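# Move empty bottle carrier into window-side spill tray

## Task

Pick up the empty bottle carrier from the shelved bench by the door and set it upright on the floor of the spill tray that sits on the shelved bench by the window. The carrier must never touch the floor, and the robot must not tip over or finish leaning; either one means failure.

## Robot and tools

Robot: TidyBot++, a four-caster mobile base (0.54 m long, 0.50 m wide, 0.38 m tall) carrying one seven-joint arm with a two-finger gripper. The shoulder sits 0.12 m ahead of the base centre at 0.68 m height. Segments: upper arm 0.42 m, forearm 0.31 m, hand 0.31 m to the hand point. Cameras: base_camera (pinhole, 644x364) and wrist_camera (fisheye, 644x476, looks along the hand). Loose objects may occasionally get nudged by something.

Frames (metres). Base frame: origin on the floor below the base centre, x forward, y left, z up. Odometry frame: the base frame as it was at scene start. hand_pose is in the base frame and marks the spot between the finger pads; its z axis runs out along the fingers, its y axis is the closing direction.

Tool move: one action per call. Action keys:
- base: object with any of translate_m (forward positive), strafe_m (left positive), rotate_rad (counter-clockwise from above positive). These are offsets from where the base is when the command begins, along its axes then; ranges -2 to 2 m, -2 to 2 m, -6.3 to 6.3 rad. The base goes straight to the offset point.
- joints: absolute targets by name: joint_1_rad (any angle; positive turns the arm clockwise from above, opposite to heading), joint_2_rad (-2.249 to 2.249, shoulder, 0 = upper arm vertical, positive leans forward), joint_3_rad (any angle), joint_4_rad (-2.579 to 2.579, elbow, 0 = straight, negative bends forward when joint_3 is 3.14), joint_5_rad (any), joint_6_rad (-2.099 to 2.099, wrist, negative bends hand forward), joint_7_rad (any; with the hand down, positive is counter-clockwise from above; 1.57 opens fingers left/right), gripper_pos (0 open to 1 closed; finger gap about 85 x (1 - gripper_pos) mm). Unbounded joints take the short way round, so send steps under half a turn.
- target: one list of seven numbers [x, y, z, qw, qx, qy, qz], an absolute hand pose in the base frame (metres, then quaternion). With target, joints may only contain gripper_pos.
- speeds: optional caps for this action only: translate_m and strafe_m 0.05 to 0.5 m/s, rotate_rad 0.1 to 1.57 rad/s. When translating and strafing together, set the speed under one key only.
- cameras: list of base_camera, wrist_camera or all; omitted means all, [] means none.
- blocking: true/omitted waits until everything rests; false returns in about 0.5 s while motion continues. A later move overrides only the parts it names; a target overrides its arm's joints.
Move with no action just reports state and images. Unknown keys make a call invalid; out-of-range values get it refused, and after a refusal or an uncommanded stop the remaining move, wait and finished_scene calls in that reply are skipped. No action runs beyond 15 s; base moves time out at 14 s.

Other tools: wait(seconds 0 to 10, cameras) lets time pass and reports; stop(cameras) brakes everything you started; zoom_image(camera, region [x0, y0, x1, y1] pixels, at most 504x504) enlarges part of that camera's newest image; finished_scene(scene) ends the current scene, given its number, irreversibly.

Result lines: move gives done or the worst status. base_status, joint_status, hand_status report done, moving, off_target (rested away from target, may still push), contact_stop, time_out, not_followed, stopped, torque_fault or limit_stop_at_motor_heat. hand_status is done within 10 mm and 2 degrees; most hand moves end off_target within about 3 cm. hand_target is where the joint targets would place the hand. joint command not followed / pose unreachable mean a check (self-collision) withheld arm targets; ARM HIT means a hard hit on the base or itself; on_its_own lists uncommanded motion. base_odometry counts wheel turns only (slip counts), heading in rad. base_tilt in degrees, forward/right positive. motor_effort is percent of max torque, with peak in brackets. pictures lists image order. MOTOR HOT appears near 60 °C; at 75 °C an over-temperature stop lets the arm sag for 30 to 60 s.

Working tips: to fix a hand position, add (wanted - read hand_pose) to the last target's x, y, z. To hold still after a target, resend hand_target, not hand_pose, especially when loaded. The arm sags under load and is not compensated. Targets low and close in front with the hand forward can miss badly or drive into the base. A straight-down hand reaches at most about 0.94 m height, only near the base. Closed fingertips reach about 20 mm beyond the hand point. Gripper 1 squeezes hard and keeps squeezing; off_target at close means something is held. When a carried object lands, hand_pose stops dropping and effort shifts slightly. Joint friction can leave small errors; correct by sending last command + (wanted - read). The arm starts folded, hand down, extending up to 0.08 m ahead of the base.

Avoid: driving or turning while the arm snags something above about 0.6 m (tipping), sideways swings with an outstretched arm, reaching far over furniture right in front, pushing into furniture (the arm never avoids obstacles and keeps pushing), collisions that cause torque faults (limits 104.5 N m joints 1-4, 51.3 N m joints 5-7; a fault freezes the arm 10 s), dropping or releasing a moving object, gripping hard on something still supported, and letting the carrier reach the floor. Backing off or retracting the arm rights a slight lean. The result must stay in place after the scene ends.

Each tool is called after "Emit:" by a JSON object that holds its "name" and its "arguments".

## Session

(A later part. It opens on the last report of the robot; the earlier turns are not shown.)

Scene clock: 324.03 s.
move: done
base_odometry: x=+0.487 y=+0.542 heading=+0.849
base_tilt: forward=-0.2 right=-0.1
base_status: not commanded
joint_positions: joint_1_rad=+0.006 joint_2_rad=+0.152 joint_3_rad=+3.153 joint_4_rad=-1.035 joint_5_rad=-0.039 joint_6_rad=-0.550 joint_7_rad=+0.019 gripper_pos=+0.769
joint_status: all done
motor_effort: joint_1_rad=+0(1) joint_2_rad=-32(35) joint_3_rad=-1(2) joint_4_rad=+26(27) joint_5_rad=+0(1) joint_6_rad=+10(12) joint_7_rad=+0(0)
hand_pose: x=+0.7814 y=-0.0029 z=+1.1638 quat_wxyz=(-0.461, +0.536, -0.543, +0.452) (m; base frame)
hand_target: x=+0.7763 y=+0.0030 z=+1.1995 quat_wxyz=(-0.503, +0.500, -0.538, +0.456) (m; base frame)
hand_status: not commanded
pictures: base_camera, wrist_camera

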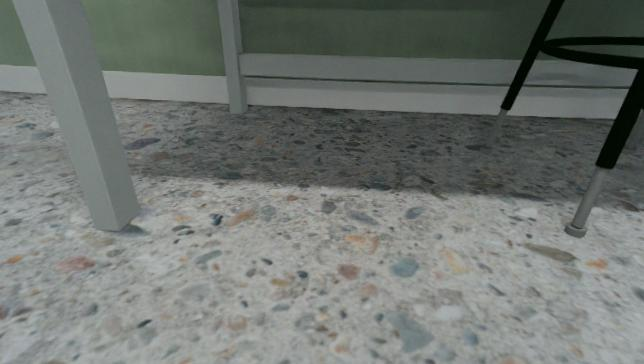

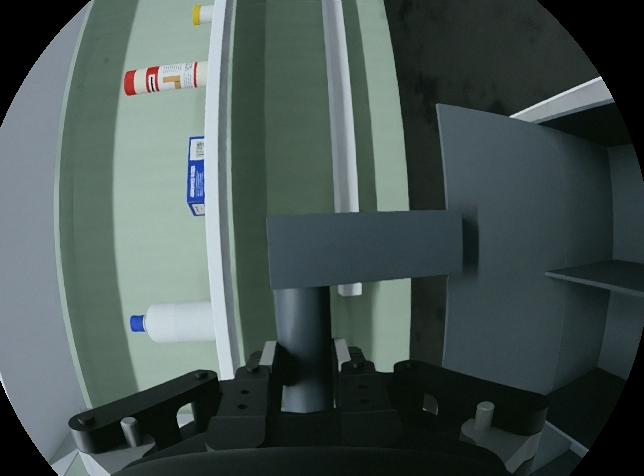

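Emit:
{"name": "move", "arguments": {"joints": {"joint_2_rad":0.14,"joint_4_rad":-1.06,"joint_6_rad":-0.40}, "cameras": ["wrist_camera"]}}

Emit:
{"name": "zoom_image", "arguments": {"camera": "wrist_camera", "region": [380, 50, 644, 300]}}

Scene clock: 335.33 s.
move: done
base_odometry: x=+0.487 y=+0.542 heading=+0.849
base_tilt: forward=-0.2 right=-0.1
base_status: not commanded
joint_positions: joint_1_rad=+0.006 joint_2_rad=+0.152 joint_3_rad=+3.153 joint_4_rad=-1.073 joint_5_rad=-0.039 joint_6_rad=-0.454 joint_7_rad=+0.019 gripper_pos=+0.769
joint_status: all done
motor_effort: joint_1_rad=-1(1) joint_2_rad=-32(34) joint_3_rad=-2(2) joint_4_rad=+26(27) joint_5_rad=+0(1) joint_6_rad=+11(12) joint_7_rad=+0(1)
hand_pose: x=+0.7881 y=-0.0040 z=+1.1708 quat_wxyz=(-0.476, +0.522, -0.531, +0.468) (m; base frame)
hand_target: x=+0.7820 y=+0.0020 z=+1.2034 quat_wxyz=(-0.515, +0.487, -0.526, +0.469) (m; base frame)
hand_status: not commanded
pictures: wrist_camera

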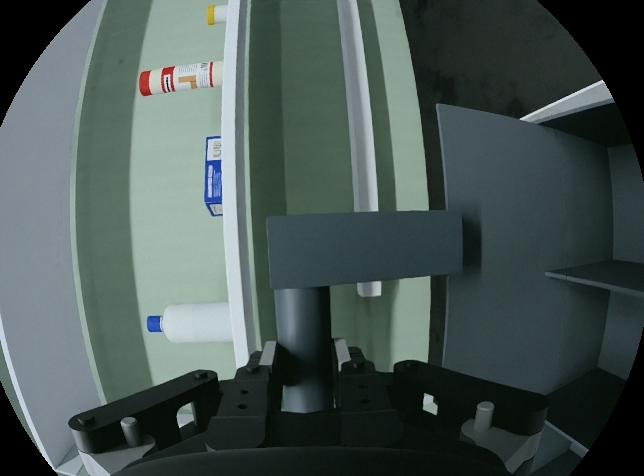

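Scaled by 1.909.

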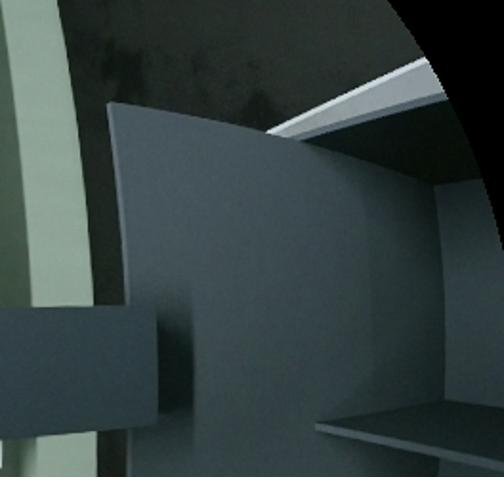

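Emit:
{"name": "move", "arguments": {"joints": {"joint_2_rad":0.14,"joint_4_rad":-1.16,"joint_6_rad":-0.29}, "cameras": []}}

Emit:
{"name": "move", "arguments": {"joints": {"joint_2_rad":0.14,"joint_4_rad":-1.24,"joint_6_rad":-0.21}, "cameras": ["wrist_camera"]}}

Scene clock: 347.17 s.
move: done
base_odometry: x=+0.487 y=+0.542 heading=+0.849
base_tilt: forward=-0.2 right=-0.1
base_status: not commanded
joint_positions: joint_1_rad=+0.006 joint_2_rad=+0.154 joint_3_rad=+3.153 joint_4_rad=-1.175 joint_5_rad=-0.039 joint_6_rad=-0.350 joint_7_rad=+0.019 gripper_pos=+0.769
joint_status: all done
motor_effort: joint_1_rad=-1(1) joint_2_rad=-33(36) joint_3_rad=-1(2) joint_4_rad=+25(29) joint_5_rad=+0(1) joint_6_rad=+11(12) joint_7_rad=+0(1)
hand_pose: x=+0.7982 y=-0.0054 z=+1.1395 quat_wxyz=(-0.476, +0.520, -0.532, +0.469) (m; base frame)
hand_target: x=+0.7919 y=+0.0006 z=+1.1766 quat_wxyz=(-0.517, +0.483, -0.525, +0.472) (m; base frame)
hand_status: not commanded
pictures: none
No camera images: "cameras" was empty.

Scene clock: 348.30 s.
move: done
base_odometry: x=+0.487 y=+0.542 heading=+0.849
base_tilt: forward=-0.2 right=-0.1
base_status: not commanded
joint_positions: joint_1_rad=+0.006 joint_2_rad=+0.154 joint_3_rad=+3.153 joint_4_rad=-1.256 joint_5_rad=-0.039 joint_6_rad=-0.268 joint_7_rad=+0.019 gripper_pos=+0.769
joint_status: all done
motor_effort: joint_1_rad=+0(1) joint_2_rad=-33(36) joint_3_rad=-2(2) joint_4_rad=+27(28) joint_5_rad=+0(1) joint_6_rad=+11(12) joint_7_rad=+0(1)
hand_pose: x=+0.8036 y=-0.0065 z=+1.1144 quat_wxyz=(-0.475, +0.519, -0.533, +0.470) (m; base frame)
hand_target: x=+0.7977 y=-0.0004 z=+1.1521 quat_wxyz=(-0.517, +0.482, -0.526, +0.473) (m; base frame)
hand_status: not commanded
pictures: wrist_camera

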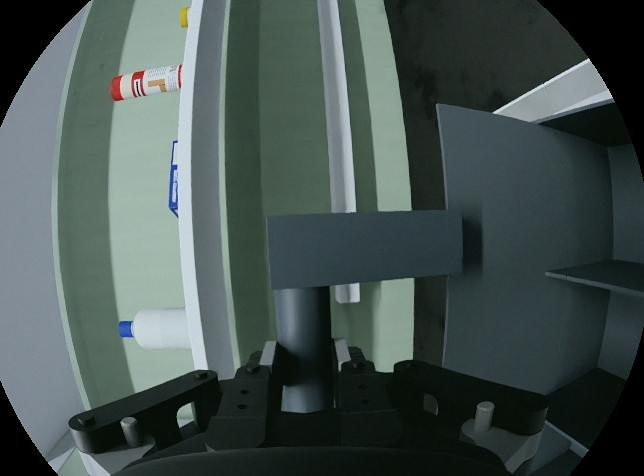

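Emit:
{"name": "move", "arguments": {"joints": {"joint_2_rad":0.14,"joint_4_rad":-1.29,"joint_6_rad":-0.16}, "cameras": []}}

Emit:
{"name": "move", "arguments": {"joints": {"joint_2_rad":0.14,"joint_4_rad":-1.33,"joint_6_rad":-0.12}, "cameras": []}}

Emit:
{"name": "move", "arguments": {"joints": {"joint_2_rad":0.14,"joint_4_rad":-1.36,"joint_6_rad":-0.09}, "cameras": ["wrist_camera"]}}

Scene clock: 355.03 s.
move: done
base_odometry: x=+0.487 y=+0.542 heading=+0.849
base_tilt: forward=-0.2 right=-0.1
base_status: not commanded
joint_positions: joint_1_rad=+0.006 joint_2_rad=+0.155 joint_3_rad=+3.153 joint_4_rad=-1.305 joint_5_rad=-0.039 joint_6_rad=-0.216 joint_7_rad=+0.019 gripper_pos=+0.769
joint_status: all done
motor_effort: joint_1_rad=+0(1) joint_2_rad=-34(35) joint_3_rad=-2(2) joint_4_rad=+27(28) joint_5_rad=-1(1) joint_6_rad=+10(12) joint_7_rad=+0(1)
hand_pose: x=+0.8061 y=-0.0072 z=+1.0998 quat_wxyz=(-0.476, +0.518, -0.533, +0.471) (m; base frame)
hand_target: x=+0.8003 y=-0.0011 z=+1.1366 quat_wxyz=(-0.516, +0.482, -0.527, +0.473) (m; base frame)
hand_status: not commanded
pictures: none
No camera images: "cameras" was empty.

Scene clock: 355.73 s.
move: done
base_odometry: x=+0.487 y=+0.542 heading=+0.849
base_tilt: forward=-0.2 right=-0.1
base_status: not commanded
joint_positions: joint_1_rad=+0.006 joint_2_rad=+0.155 joint_3_rad=+3.153 joint_4_rad=-1.344 joint_5_rad=-0.039 joint_6_rad=-0.175 joint_7_rad=+0.019 gripper_pos=+0.769
joint_status: all done
motor_effort: joint_1_rad=-1(1) joint_2_rad=-34(35) joint_3_rad=-2(2) joint_4_rad=+27(29) joint_5_rad=+0(1) joint_6_rad=+11(12) joint_7_rad=+0(1)
hand_pose: x=+0.8074 y=-0.0077 z=+1.0875 quat_wxyz=(-0.475, +0.517, -0.533, +0.471) (m; base frame)
hand_target: x=+0.8018 y=-0.0016 z=+1.1241 quat_wxyz=(-0.516, +0.481, -0.527, +0.473) (m; base frame)
hand_status: not commanded
pictures: none
No camera images: "cameras" was empty.

Scene clock: 356.40 s.
move: done
base_odometry: x=+0.487 y=+0.542 heading=+0.849
base_tilt: forward=-0.2 right=-0.1
base_status: not commanded
joint_positions: joint_1_rad=+0.006 joint_2_rad=+0.155 joint_3_rad=+3.153 joint_4_rad=-1.374 joint_5_rad=-0.039 joint_6_rad=-0.145 joint_7_rad=+0.019 gripper_pos=+0.769
joint_status: all done
motor_effort: joint_1_rad=-1(1) joint_2_rad=-33(36) joint_3_rad=-1(2) joint_4_rad=+27(29) joint_5_rad=+0(1) joint_6_rad=+11(12) joint_7_rad=+0(1)
hand_pose: x=+0.8079 y=-0.0081 z=+1.0785 quat_wxyz=(-0.475, +0.517, -0.533, +0.472) (m; base frame)
hand_target: x=+0.8026 y=-0.0020 z=+1.1147 quat_wxyz=(-0.516, +0.481, -0.527, +0.474) (m; base frame)
hand_status: not commanded
pictures: wrist_camera

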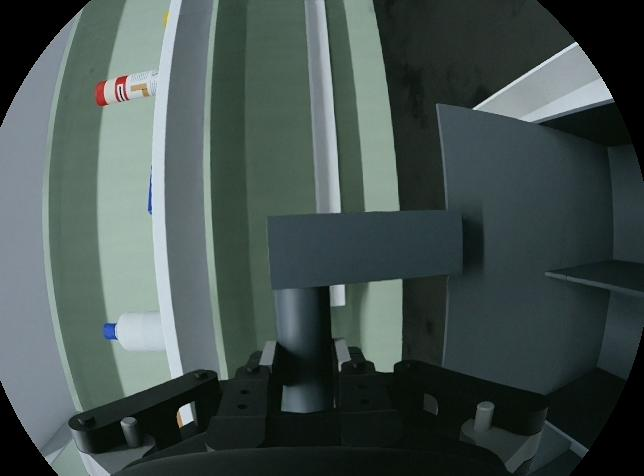

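Emit:
{"name": "move", "arguments": {"joints": {"joint_2_rad":0.14,"joint_4_rad":-1.39,"joint_6_rad":-0.06}, "cameras": []}}

Emit:
{"name": "move", "arguments": {"joints": {"joint_2_rad":0.14,"joint_4_rad":-1.42,"joint_6_rad":-0.03}, "cameras": []}}

Emit:
{"name": "move", "arguments": {"joints": {"joint_2_rad":0.14,"joint_4_rad":-1.45,"joint_6_rad":0.0}, "cameras": ["wrist_camera"]}}

Scene clock: 362.43 s.
move: done
base_odometry: x=+0.487 y=+0.542 heading=+0.849
base_tilt: forward=-0.1 right=-0.1
base_status: not commanded
joint_positions: joint_1_rad=+0.006 joint_2_rad=+0.155 joint_3_rad=+3.153 joint_4_rad=-1.404 joint_5_rad=-0.039 joint_6_rad=-0.114 joint_7_rad=+0.019 gripper_pos=+0.769
joint_status: all done
motor_effort: joint_1_rad=+0(1) joint_2_rad=-33(35) joint_3_rad=-1(2) joint_4_rad=+26(29) joint_5_rad=+0(1) joint_6_rad=+11(12) joint_7_rad=+0(0)
hand_pose: x=+0.8082 y=-0.0085 z=+1.0691 quat_wxyz=(-0.475, +0.517, -0.533, +0.472) (m; base frame)
hand_target: x=+0.8031 y=-0.0023 z=+1.1053 quat_wxyz=(-0.515, +0.481, -0.528, +0.474) (m; base frame)
hand_status: not commanded
pictures: none
No camera images: "cameras" was empty.

Scene clock: 363.10 s.
move: done
base_odometry: x=+0.487 y=+0.542 heading=+0.849
base_tilt: forward=-0.2 right=-0.1
base_status: not commanded
joint_positions: joint_1_rad=+0.006 joint_2_rad=+0.155 joint_3_rad=+3.153 joint_4_rad=-1.434 joint_5_rad=-0.039 joint_6_rad=-0.085 joint_7_rad=+0.019 gripper_pos=+0.769
joint_status: all done
motor_effort: joint_1_rad=+0(1) joint_2_rad=-33(35) joint_3_rad=-1(2) joint_4_rad=+27(28) joint_5_rad=+0(1) joint_6_rad=+11(12) joint_7_rad=+0(0)
hand_pose: x=+0.8082 y=-0.0089 z=+1.0596 quat_wxyz=(-0.475, +0.516, -0.534, +0.472) (m; base frame)
hand_target: x=+0.8034 y=-0.0027 z=+1.0959 quat_wxyz=(-0.515, +0.480, -0.528, +0.474) (m; base frame)
hand_status: not commanded
pictures: none
No camera images: "cameras" was empty.

Scene clock: 363.77 s.
move: done
base_odometry: x=+0.487 y=+0.542 heading=+0.849
base_tilt: forward=-0.2 right=-0.1
base_status: not commanded
joint_positions: joint_1_rad=+0.006 joint_2_rad=+0.156 joint_3_rad=+3.153 joint_4_rad=-1.464 joint_5_rad=-0.039 joint_6_rad=-0.055 joint_7_rad=+0.019 gripper_pos=+0.769
joint_status: all done
motor_effort: joint_1_rad=+0(1) joint_2_rad=-33(35) joint_3_rad=-1(2) joint_4_rad=+26(29) joint_5_rad=+0(1) joint_6_rad=+11(12) joint_7_rad=+0(1)
hand_pose: x=+0.8079 y=-0.0092 z=+1.0501 quat_wxyz=(-0.474, +0.516, -0.534, +0.473) (m; base frame)
hand_target: x=+0.8033 y=-0.0031 z=+1.0864 quat_wxyz=(-0.515, +0.480, -0.528, +0.475) (m; base frame)
hand_status: not commanded
pictures: wrist_camera

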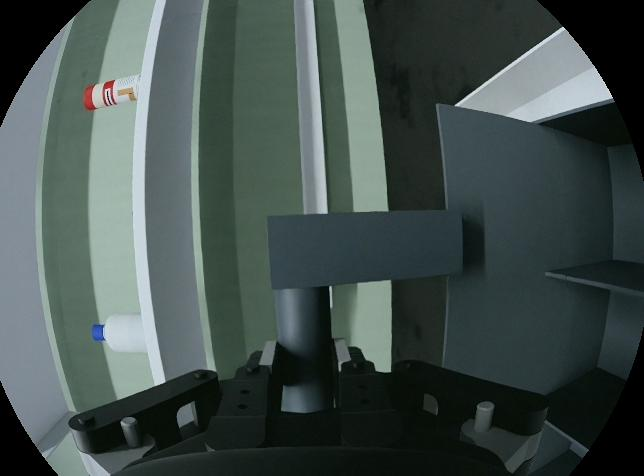

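Emit:
{"name": "move", "arguments": {"joints": {"joint_2_rad":0.14,"joint_4_rad":-1.48,"joint_6_rad":0.03}, "cameras": []}}

Emit:
{"name": "move", "arguments": {"joints": {"joint_2_rad":0.14,"joint_4_rad":-1.51,"joint_6_rad":0.06}, "cameras": ["wrist_camera"]}}

Scene clock: 370.90 s.
move: done
base_odometry: x=+0.487 y=+0.542 heading=+0.849
base_tilt: forward=-0.2 right=-0.1
base_status: not commanded
joint_positions: joint_1_rad=+0.006 joint_2_rad=+0.156 joint_3_rad=+3.153 joint_4_rad=-1.487 joint_5_rad=-0.039 joint_6_rad=-0.019 joint_7_rad=+0.019 gripper_pos=+0.769
joint_status: all done
motor_effort: joint_1_rad=+0(1) joint_2_rad=-32(34) joint_3_rad=-1(2) joint_4_rad=+26(27) joint_5_rad=+0(1) joint_6_rad=+11(11) joint_7_rad=+0(1)
hand_pose: x=+0.8078 y=-0.0097 z=+1.0468 quat_wxyz=(-0.477, +0.513, -0.531, +0.476) (m; base frame)
hand_target: x=+0.8030 y=-0.0035 z=+1.0770 quat_wxyz=(-0.515, +0.480, -0.529, +0.475) (m; base frame)
hand_status: not commanded
pictures: none
No camera images: "cameras" was empty.

Scene clock: 371.53 s.
move: done
base_odometry: x=+0.487 y=+0.542 heading=+0.849
base_tilt: forward=-0.2 right=-0.1
base_status: not commanded
joint_positions: joint_1_rad=+0.006 joint_2_rad=+0.155 joint_3_rad=+3.153 joint_4_rad=-1.505 joint_5_rad=-0.039 joint_6_rad=+0.016 joint_7_rad=+0.019 gripper_pos=+0.769
joint_status: all done
motor_effort: joint_1_rad=+0(1) joint_2_rad=-29(32) joint_3_rad=-1(1) joint_4_rad=+23(26) joint_5_rad=+0(1) joint_6_rad=+9(11) joint_7_rad=+0(1)
hand_pose: x=+0.8076 y=-0.0101 z=+1.0467 quat_wxyz=(-0.482, +0.508, -0.528, +0.481) (m; base frame)
hand_target: x=+0.8024 y=-0.0038 z=+1.0676 quat_wxyz=(-0.514, +0.480, -0.529, +0.475) (m; base frame)
hand_status: not commanded
pictures: wrist_camera

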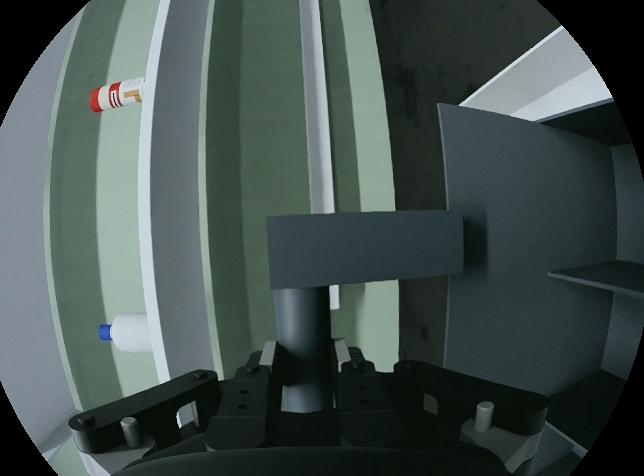

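Emit:
{"name": "move", "arguments": {"joints": {"joint_2_rad":0.14,"joint_4_rad":-1.54,"joint_6_rad":0.06}, "cameras": []}}

Emit:
{"name": "move", "arguments": {"joints": {"gripper_pos":0.74}, "cameras": ["wrist_camera"]}}

Scene clock: 377.00 s.
move: done
base_odometry: x=+0.487 y=+0.542 heading=+0.849
base_tilt: forward=-0.2 right=+0.0
base_status: not commanded
joint_positions: joint_1_rad=+0.006 joint_2_rad=+0.149 joint_3_rad=+3.153 joint_4_rad=-1.518 joint_5_rad=-0.039 joint_6_rad=+0.030 joint_7_rad=+0.019 gripper_pos=+0.769
joint_status: all done
motor_effort: joint_1_rad=+1(1) joint_2_rad=-27(29) joint_3_rad=+0(1) joint_4_rad=+20(24) joint_5_rad=+0(0) joint_6_rad=+7(10) joint_7_rad=+0(1)
hand_pose: x=+0.8051 y=-0.0103 z=+1.0472 quat_wxyz=(-0.483, +0.506, -0.526, +0.483) (m; base frame)
hand_target: x=+0.8012 y=-0.0039 z=+1.0489 quat_wxyz=(-0.506, +0.487, -0.537, +0.468) (m; base frame)
hand_status: not commanded
pictures: none
No camera images: "cameras" was empty.

Scene clock: 377.67 s.
move: done
base_odometry: x=+0.487 y=+0.542 heading=+0.849
base_tilt: forward=-0.2 right=-0.1
base_status: not commanded
joint_positions: joint_1_rad=+0.006 joint_2_rad=+0.149 joint_3_rad=+3.153 joint_4_rad=-1.518 joint_5_rad=-0.039 joint_6_rad=+0.031 joint_7_rad=+0.019 gripper_pos=+0.739
joint_status: all done
motor_effort: joint_1_rad=+0(1) joint_2_rad=-27(27) joint_3_rad=+0(1) joint_4_rad=+21(22) joint_5_rad=+0(1) joint_6_rad=+7(8) joint_7_rad=+0(1)
hand_pose: x=+0.8051 y=-0.0103 z=+1.0473 quat_wxyz=(-0.483, +0.506, -0.526, +0.483) (m; base frame)
hand_target: x=+0.8012 y=-0.0039 z=+1.0489 quat_wxyz=(-0.506, +0.487, -0.537, +0.468) (m; base frame)
hand_status: not commanded
pictures: wrist_camera

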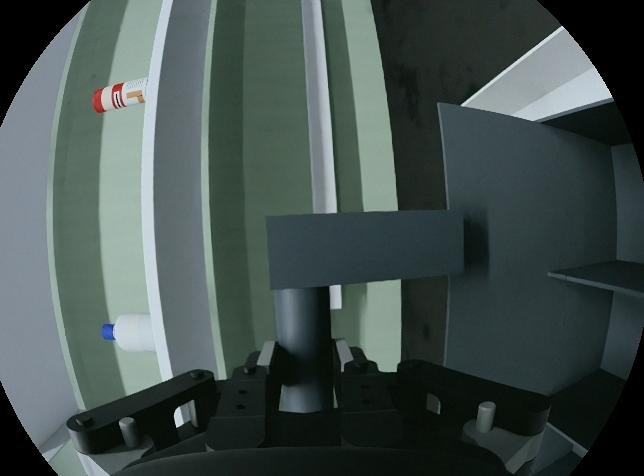

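Emit:
{"name": "move", "arguments": {"joints": {"gripper_pos":0.42}, "cameras": ["wrist_camera"]}}

Scene clock: 380.70 s.
move: done
base_odometry: x=+0.487 y=+0.542 heading=+0.849
base_tilt: forward=-0.2 right=-0.1
base_status: not commanded
joint_positions: joint_1_rad=+0.006 joint_2_rad=+0.149 joint_3_rad=+3.153 joint_4_rad=-1.531 joint_5_rad=-0.039 joint_6_rad=+0.031 joint_7_rad=+0.019 gripper_pos=+0.420
joint_status: all done
motor_effort: joint_1_rad=+0(1) joint_2_rad=-29(30) joint_3_rad=-1(2) joint_4_rad=+22(24) joint_5_rad=+0(1) joint_6_rad=+7(8) joint_7_rad=+0(1)
hand_pose: x=+0.8044 y=-0.0103 z=+1.0393 quat_wxyz=(-0.480, +0.509, -0.529, +0.480) (m; base frame)
hand_target: x=+0.8012 y=-0.0039 z=+1.0489 quat_wxyz=(-0.506, +0.487, -0.537, +0.468) (m; base frame)
hand_status: not commanded
pictures: wrist_camera

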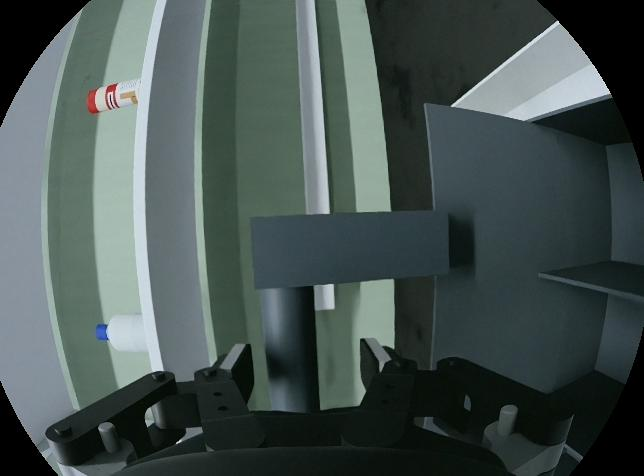

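Emit:
{"name": "move", "arguments": {"joints": {"joint_4_rad":-1.51,"gripper_pos":0.36}, "cameras": ["wrist_camera"]}}

Emit:
{"name": "move", "arguments": {"base": {"translate_m": -0.35}, "speeds": {"translate_m":0.12}, "cameras": ["wrist_camera"]}}

Scene clock: 387.03 s.
move: done
base_odometry: x=+0.487 y=+0.542 heading=+0.849
base_tilt: forward=-0.2 right=-0.1
base_status: not commanded
joint_positions: joint_1_rad=+0.006 joint_2_rad=+0.149 joint_3_rad=+3.153 joint_4_rad=-1.519 joint_5_rad=-0.039 joint_6_rad=+0.031 joint_7_rad=+0.019 gripper_pos=+0.360
joint_status: all done
motor_effort: joint_1_rad=-1(1) joint_2_rad=-29(30) joint_3_rad=-1(2) joint_4_rad=+23(24) joint_5_rad=+0(1) joint_6_rad=+7(9) joint_7_rad=+0(1)
hand_pose: x=+0.8050 y=-0.0103 z=+1.0466 quat_wxyz=(-0.483, +0.507, -0.526, +0.483) (m; base frame)
hand_target: x=+0.8024 y=-0.0038 z=+1.0676 quat_wxyz=(-0.514, +0.479, -0.529, +0.475) (m; base frame)
hand_status: not commanded
pictures: wrist_camera

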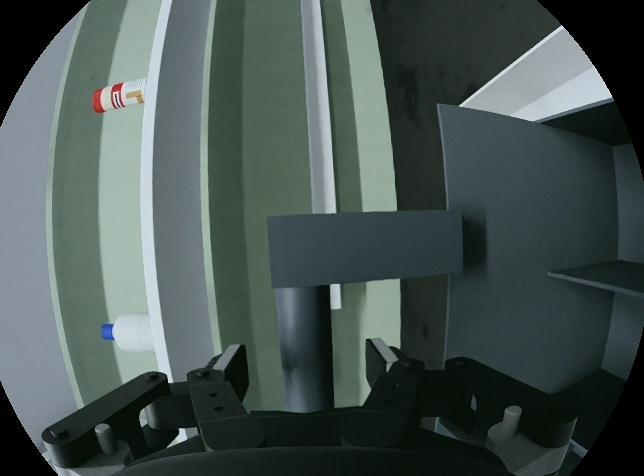

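Scene clock: 390.53 s.
move: done
base_odometry: x=+0.256 y=+0.279 heading=+0.849
base_tilt: forward=-0.2 right=-0.1
base_status: done
joint_positions: joint_1_rad=+0.006 joint_2_rad=+0.144 joint_3_rad=+3.153 joint_4_rad=-1.519 joint_5_rad=-0.039 joint_6_rad=+0.031 joint_7_rad=+0.019 gripper_pos=+0.360
joint_status: not commanded
motor_effort: joint_1_rad=-1(2) joint_2_rad=-29(33) joint_3_rad=-1(3) joint_4_rad=+23(24) joint_5_rad=+1(1) joint_6_rad=+8(9) joint_7_rad=+0(1)
hand_pose: x=+0.8031 y=-0.0103 z=+1.0502 quat_wxyz=(-0.485, +0.505, -0.525, +0.484) (m; base frame)
hand_target: x=+0.8024 y=-0.0038 z=+1.0676 quat_wxyz=(-0.514, +0.479, -0.529, +0.475) (m; base frame)
hand_status: not commanded
pictures: wrist_camera

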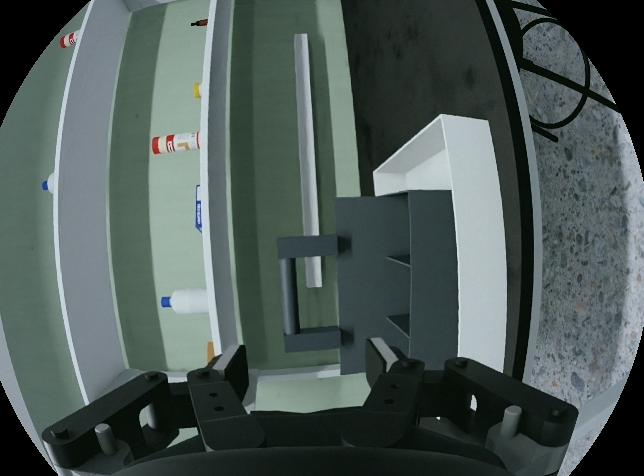

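Emit:
{"name": "finished_scene", "arguments": {"scene": 2}}

The scene is finished: the task was done.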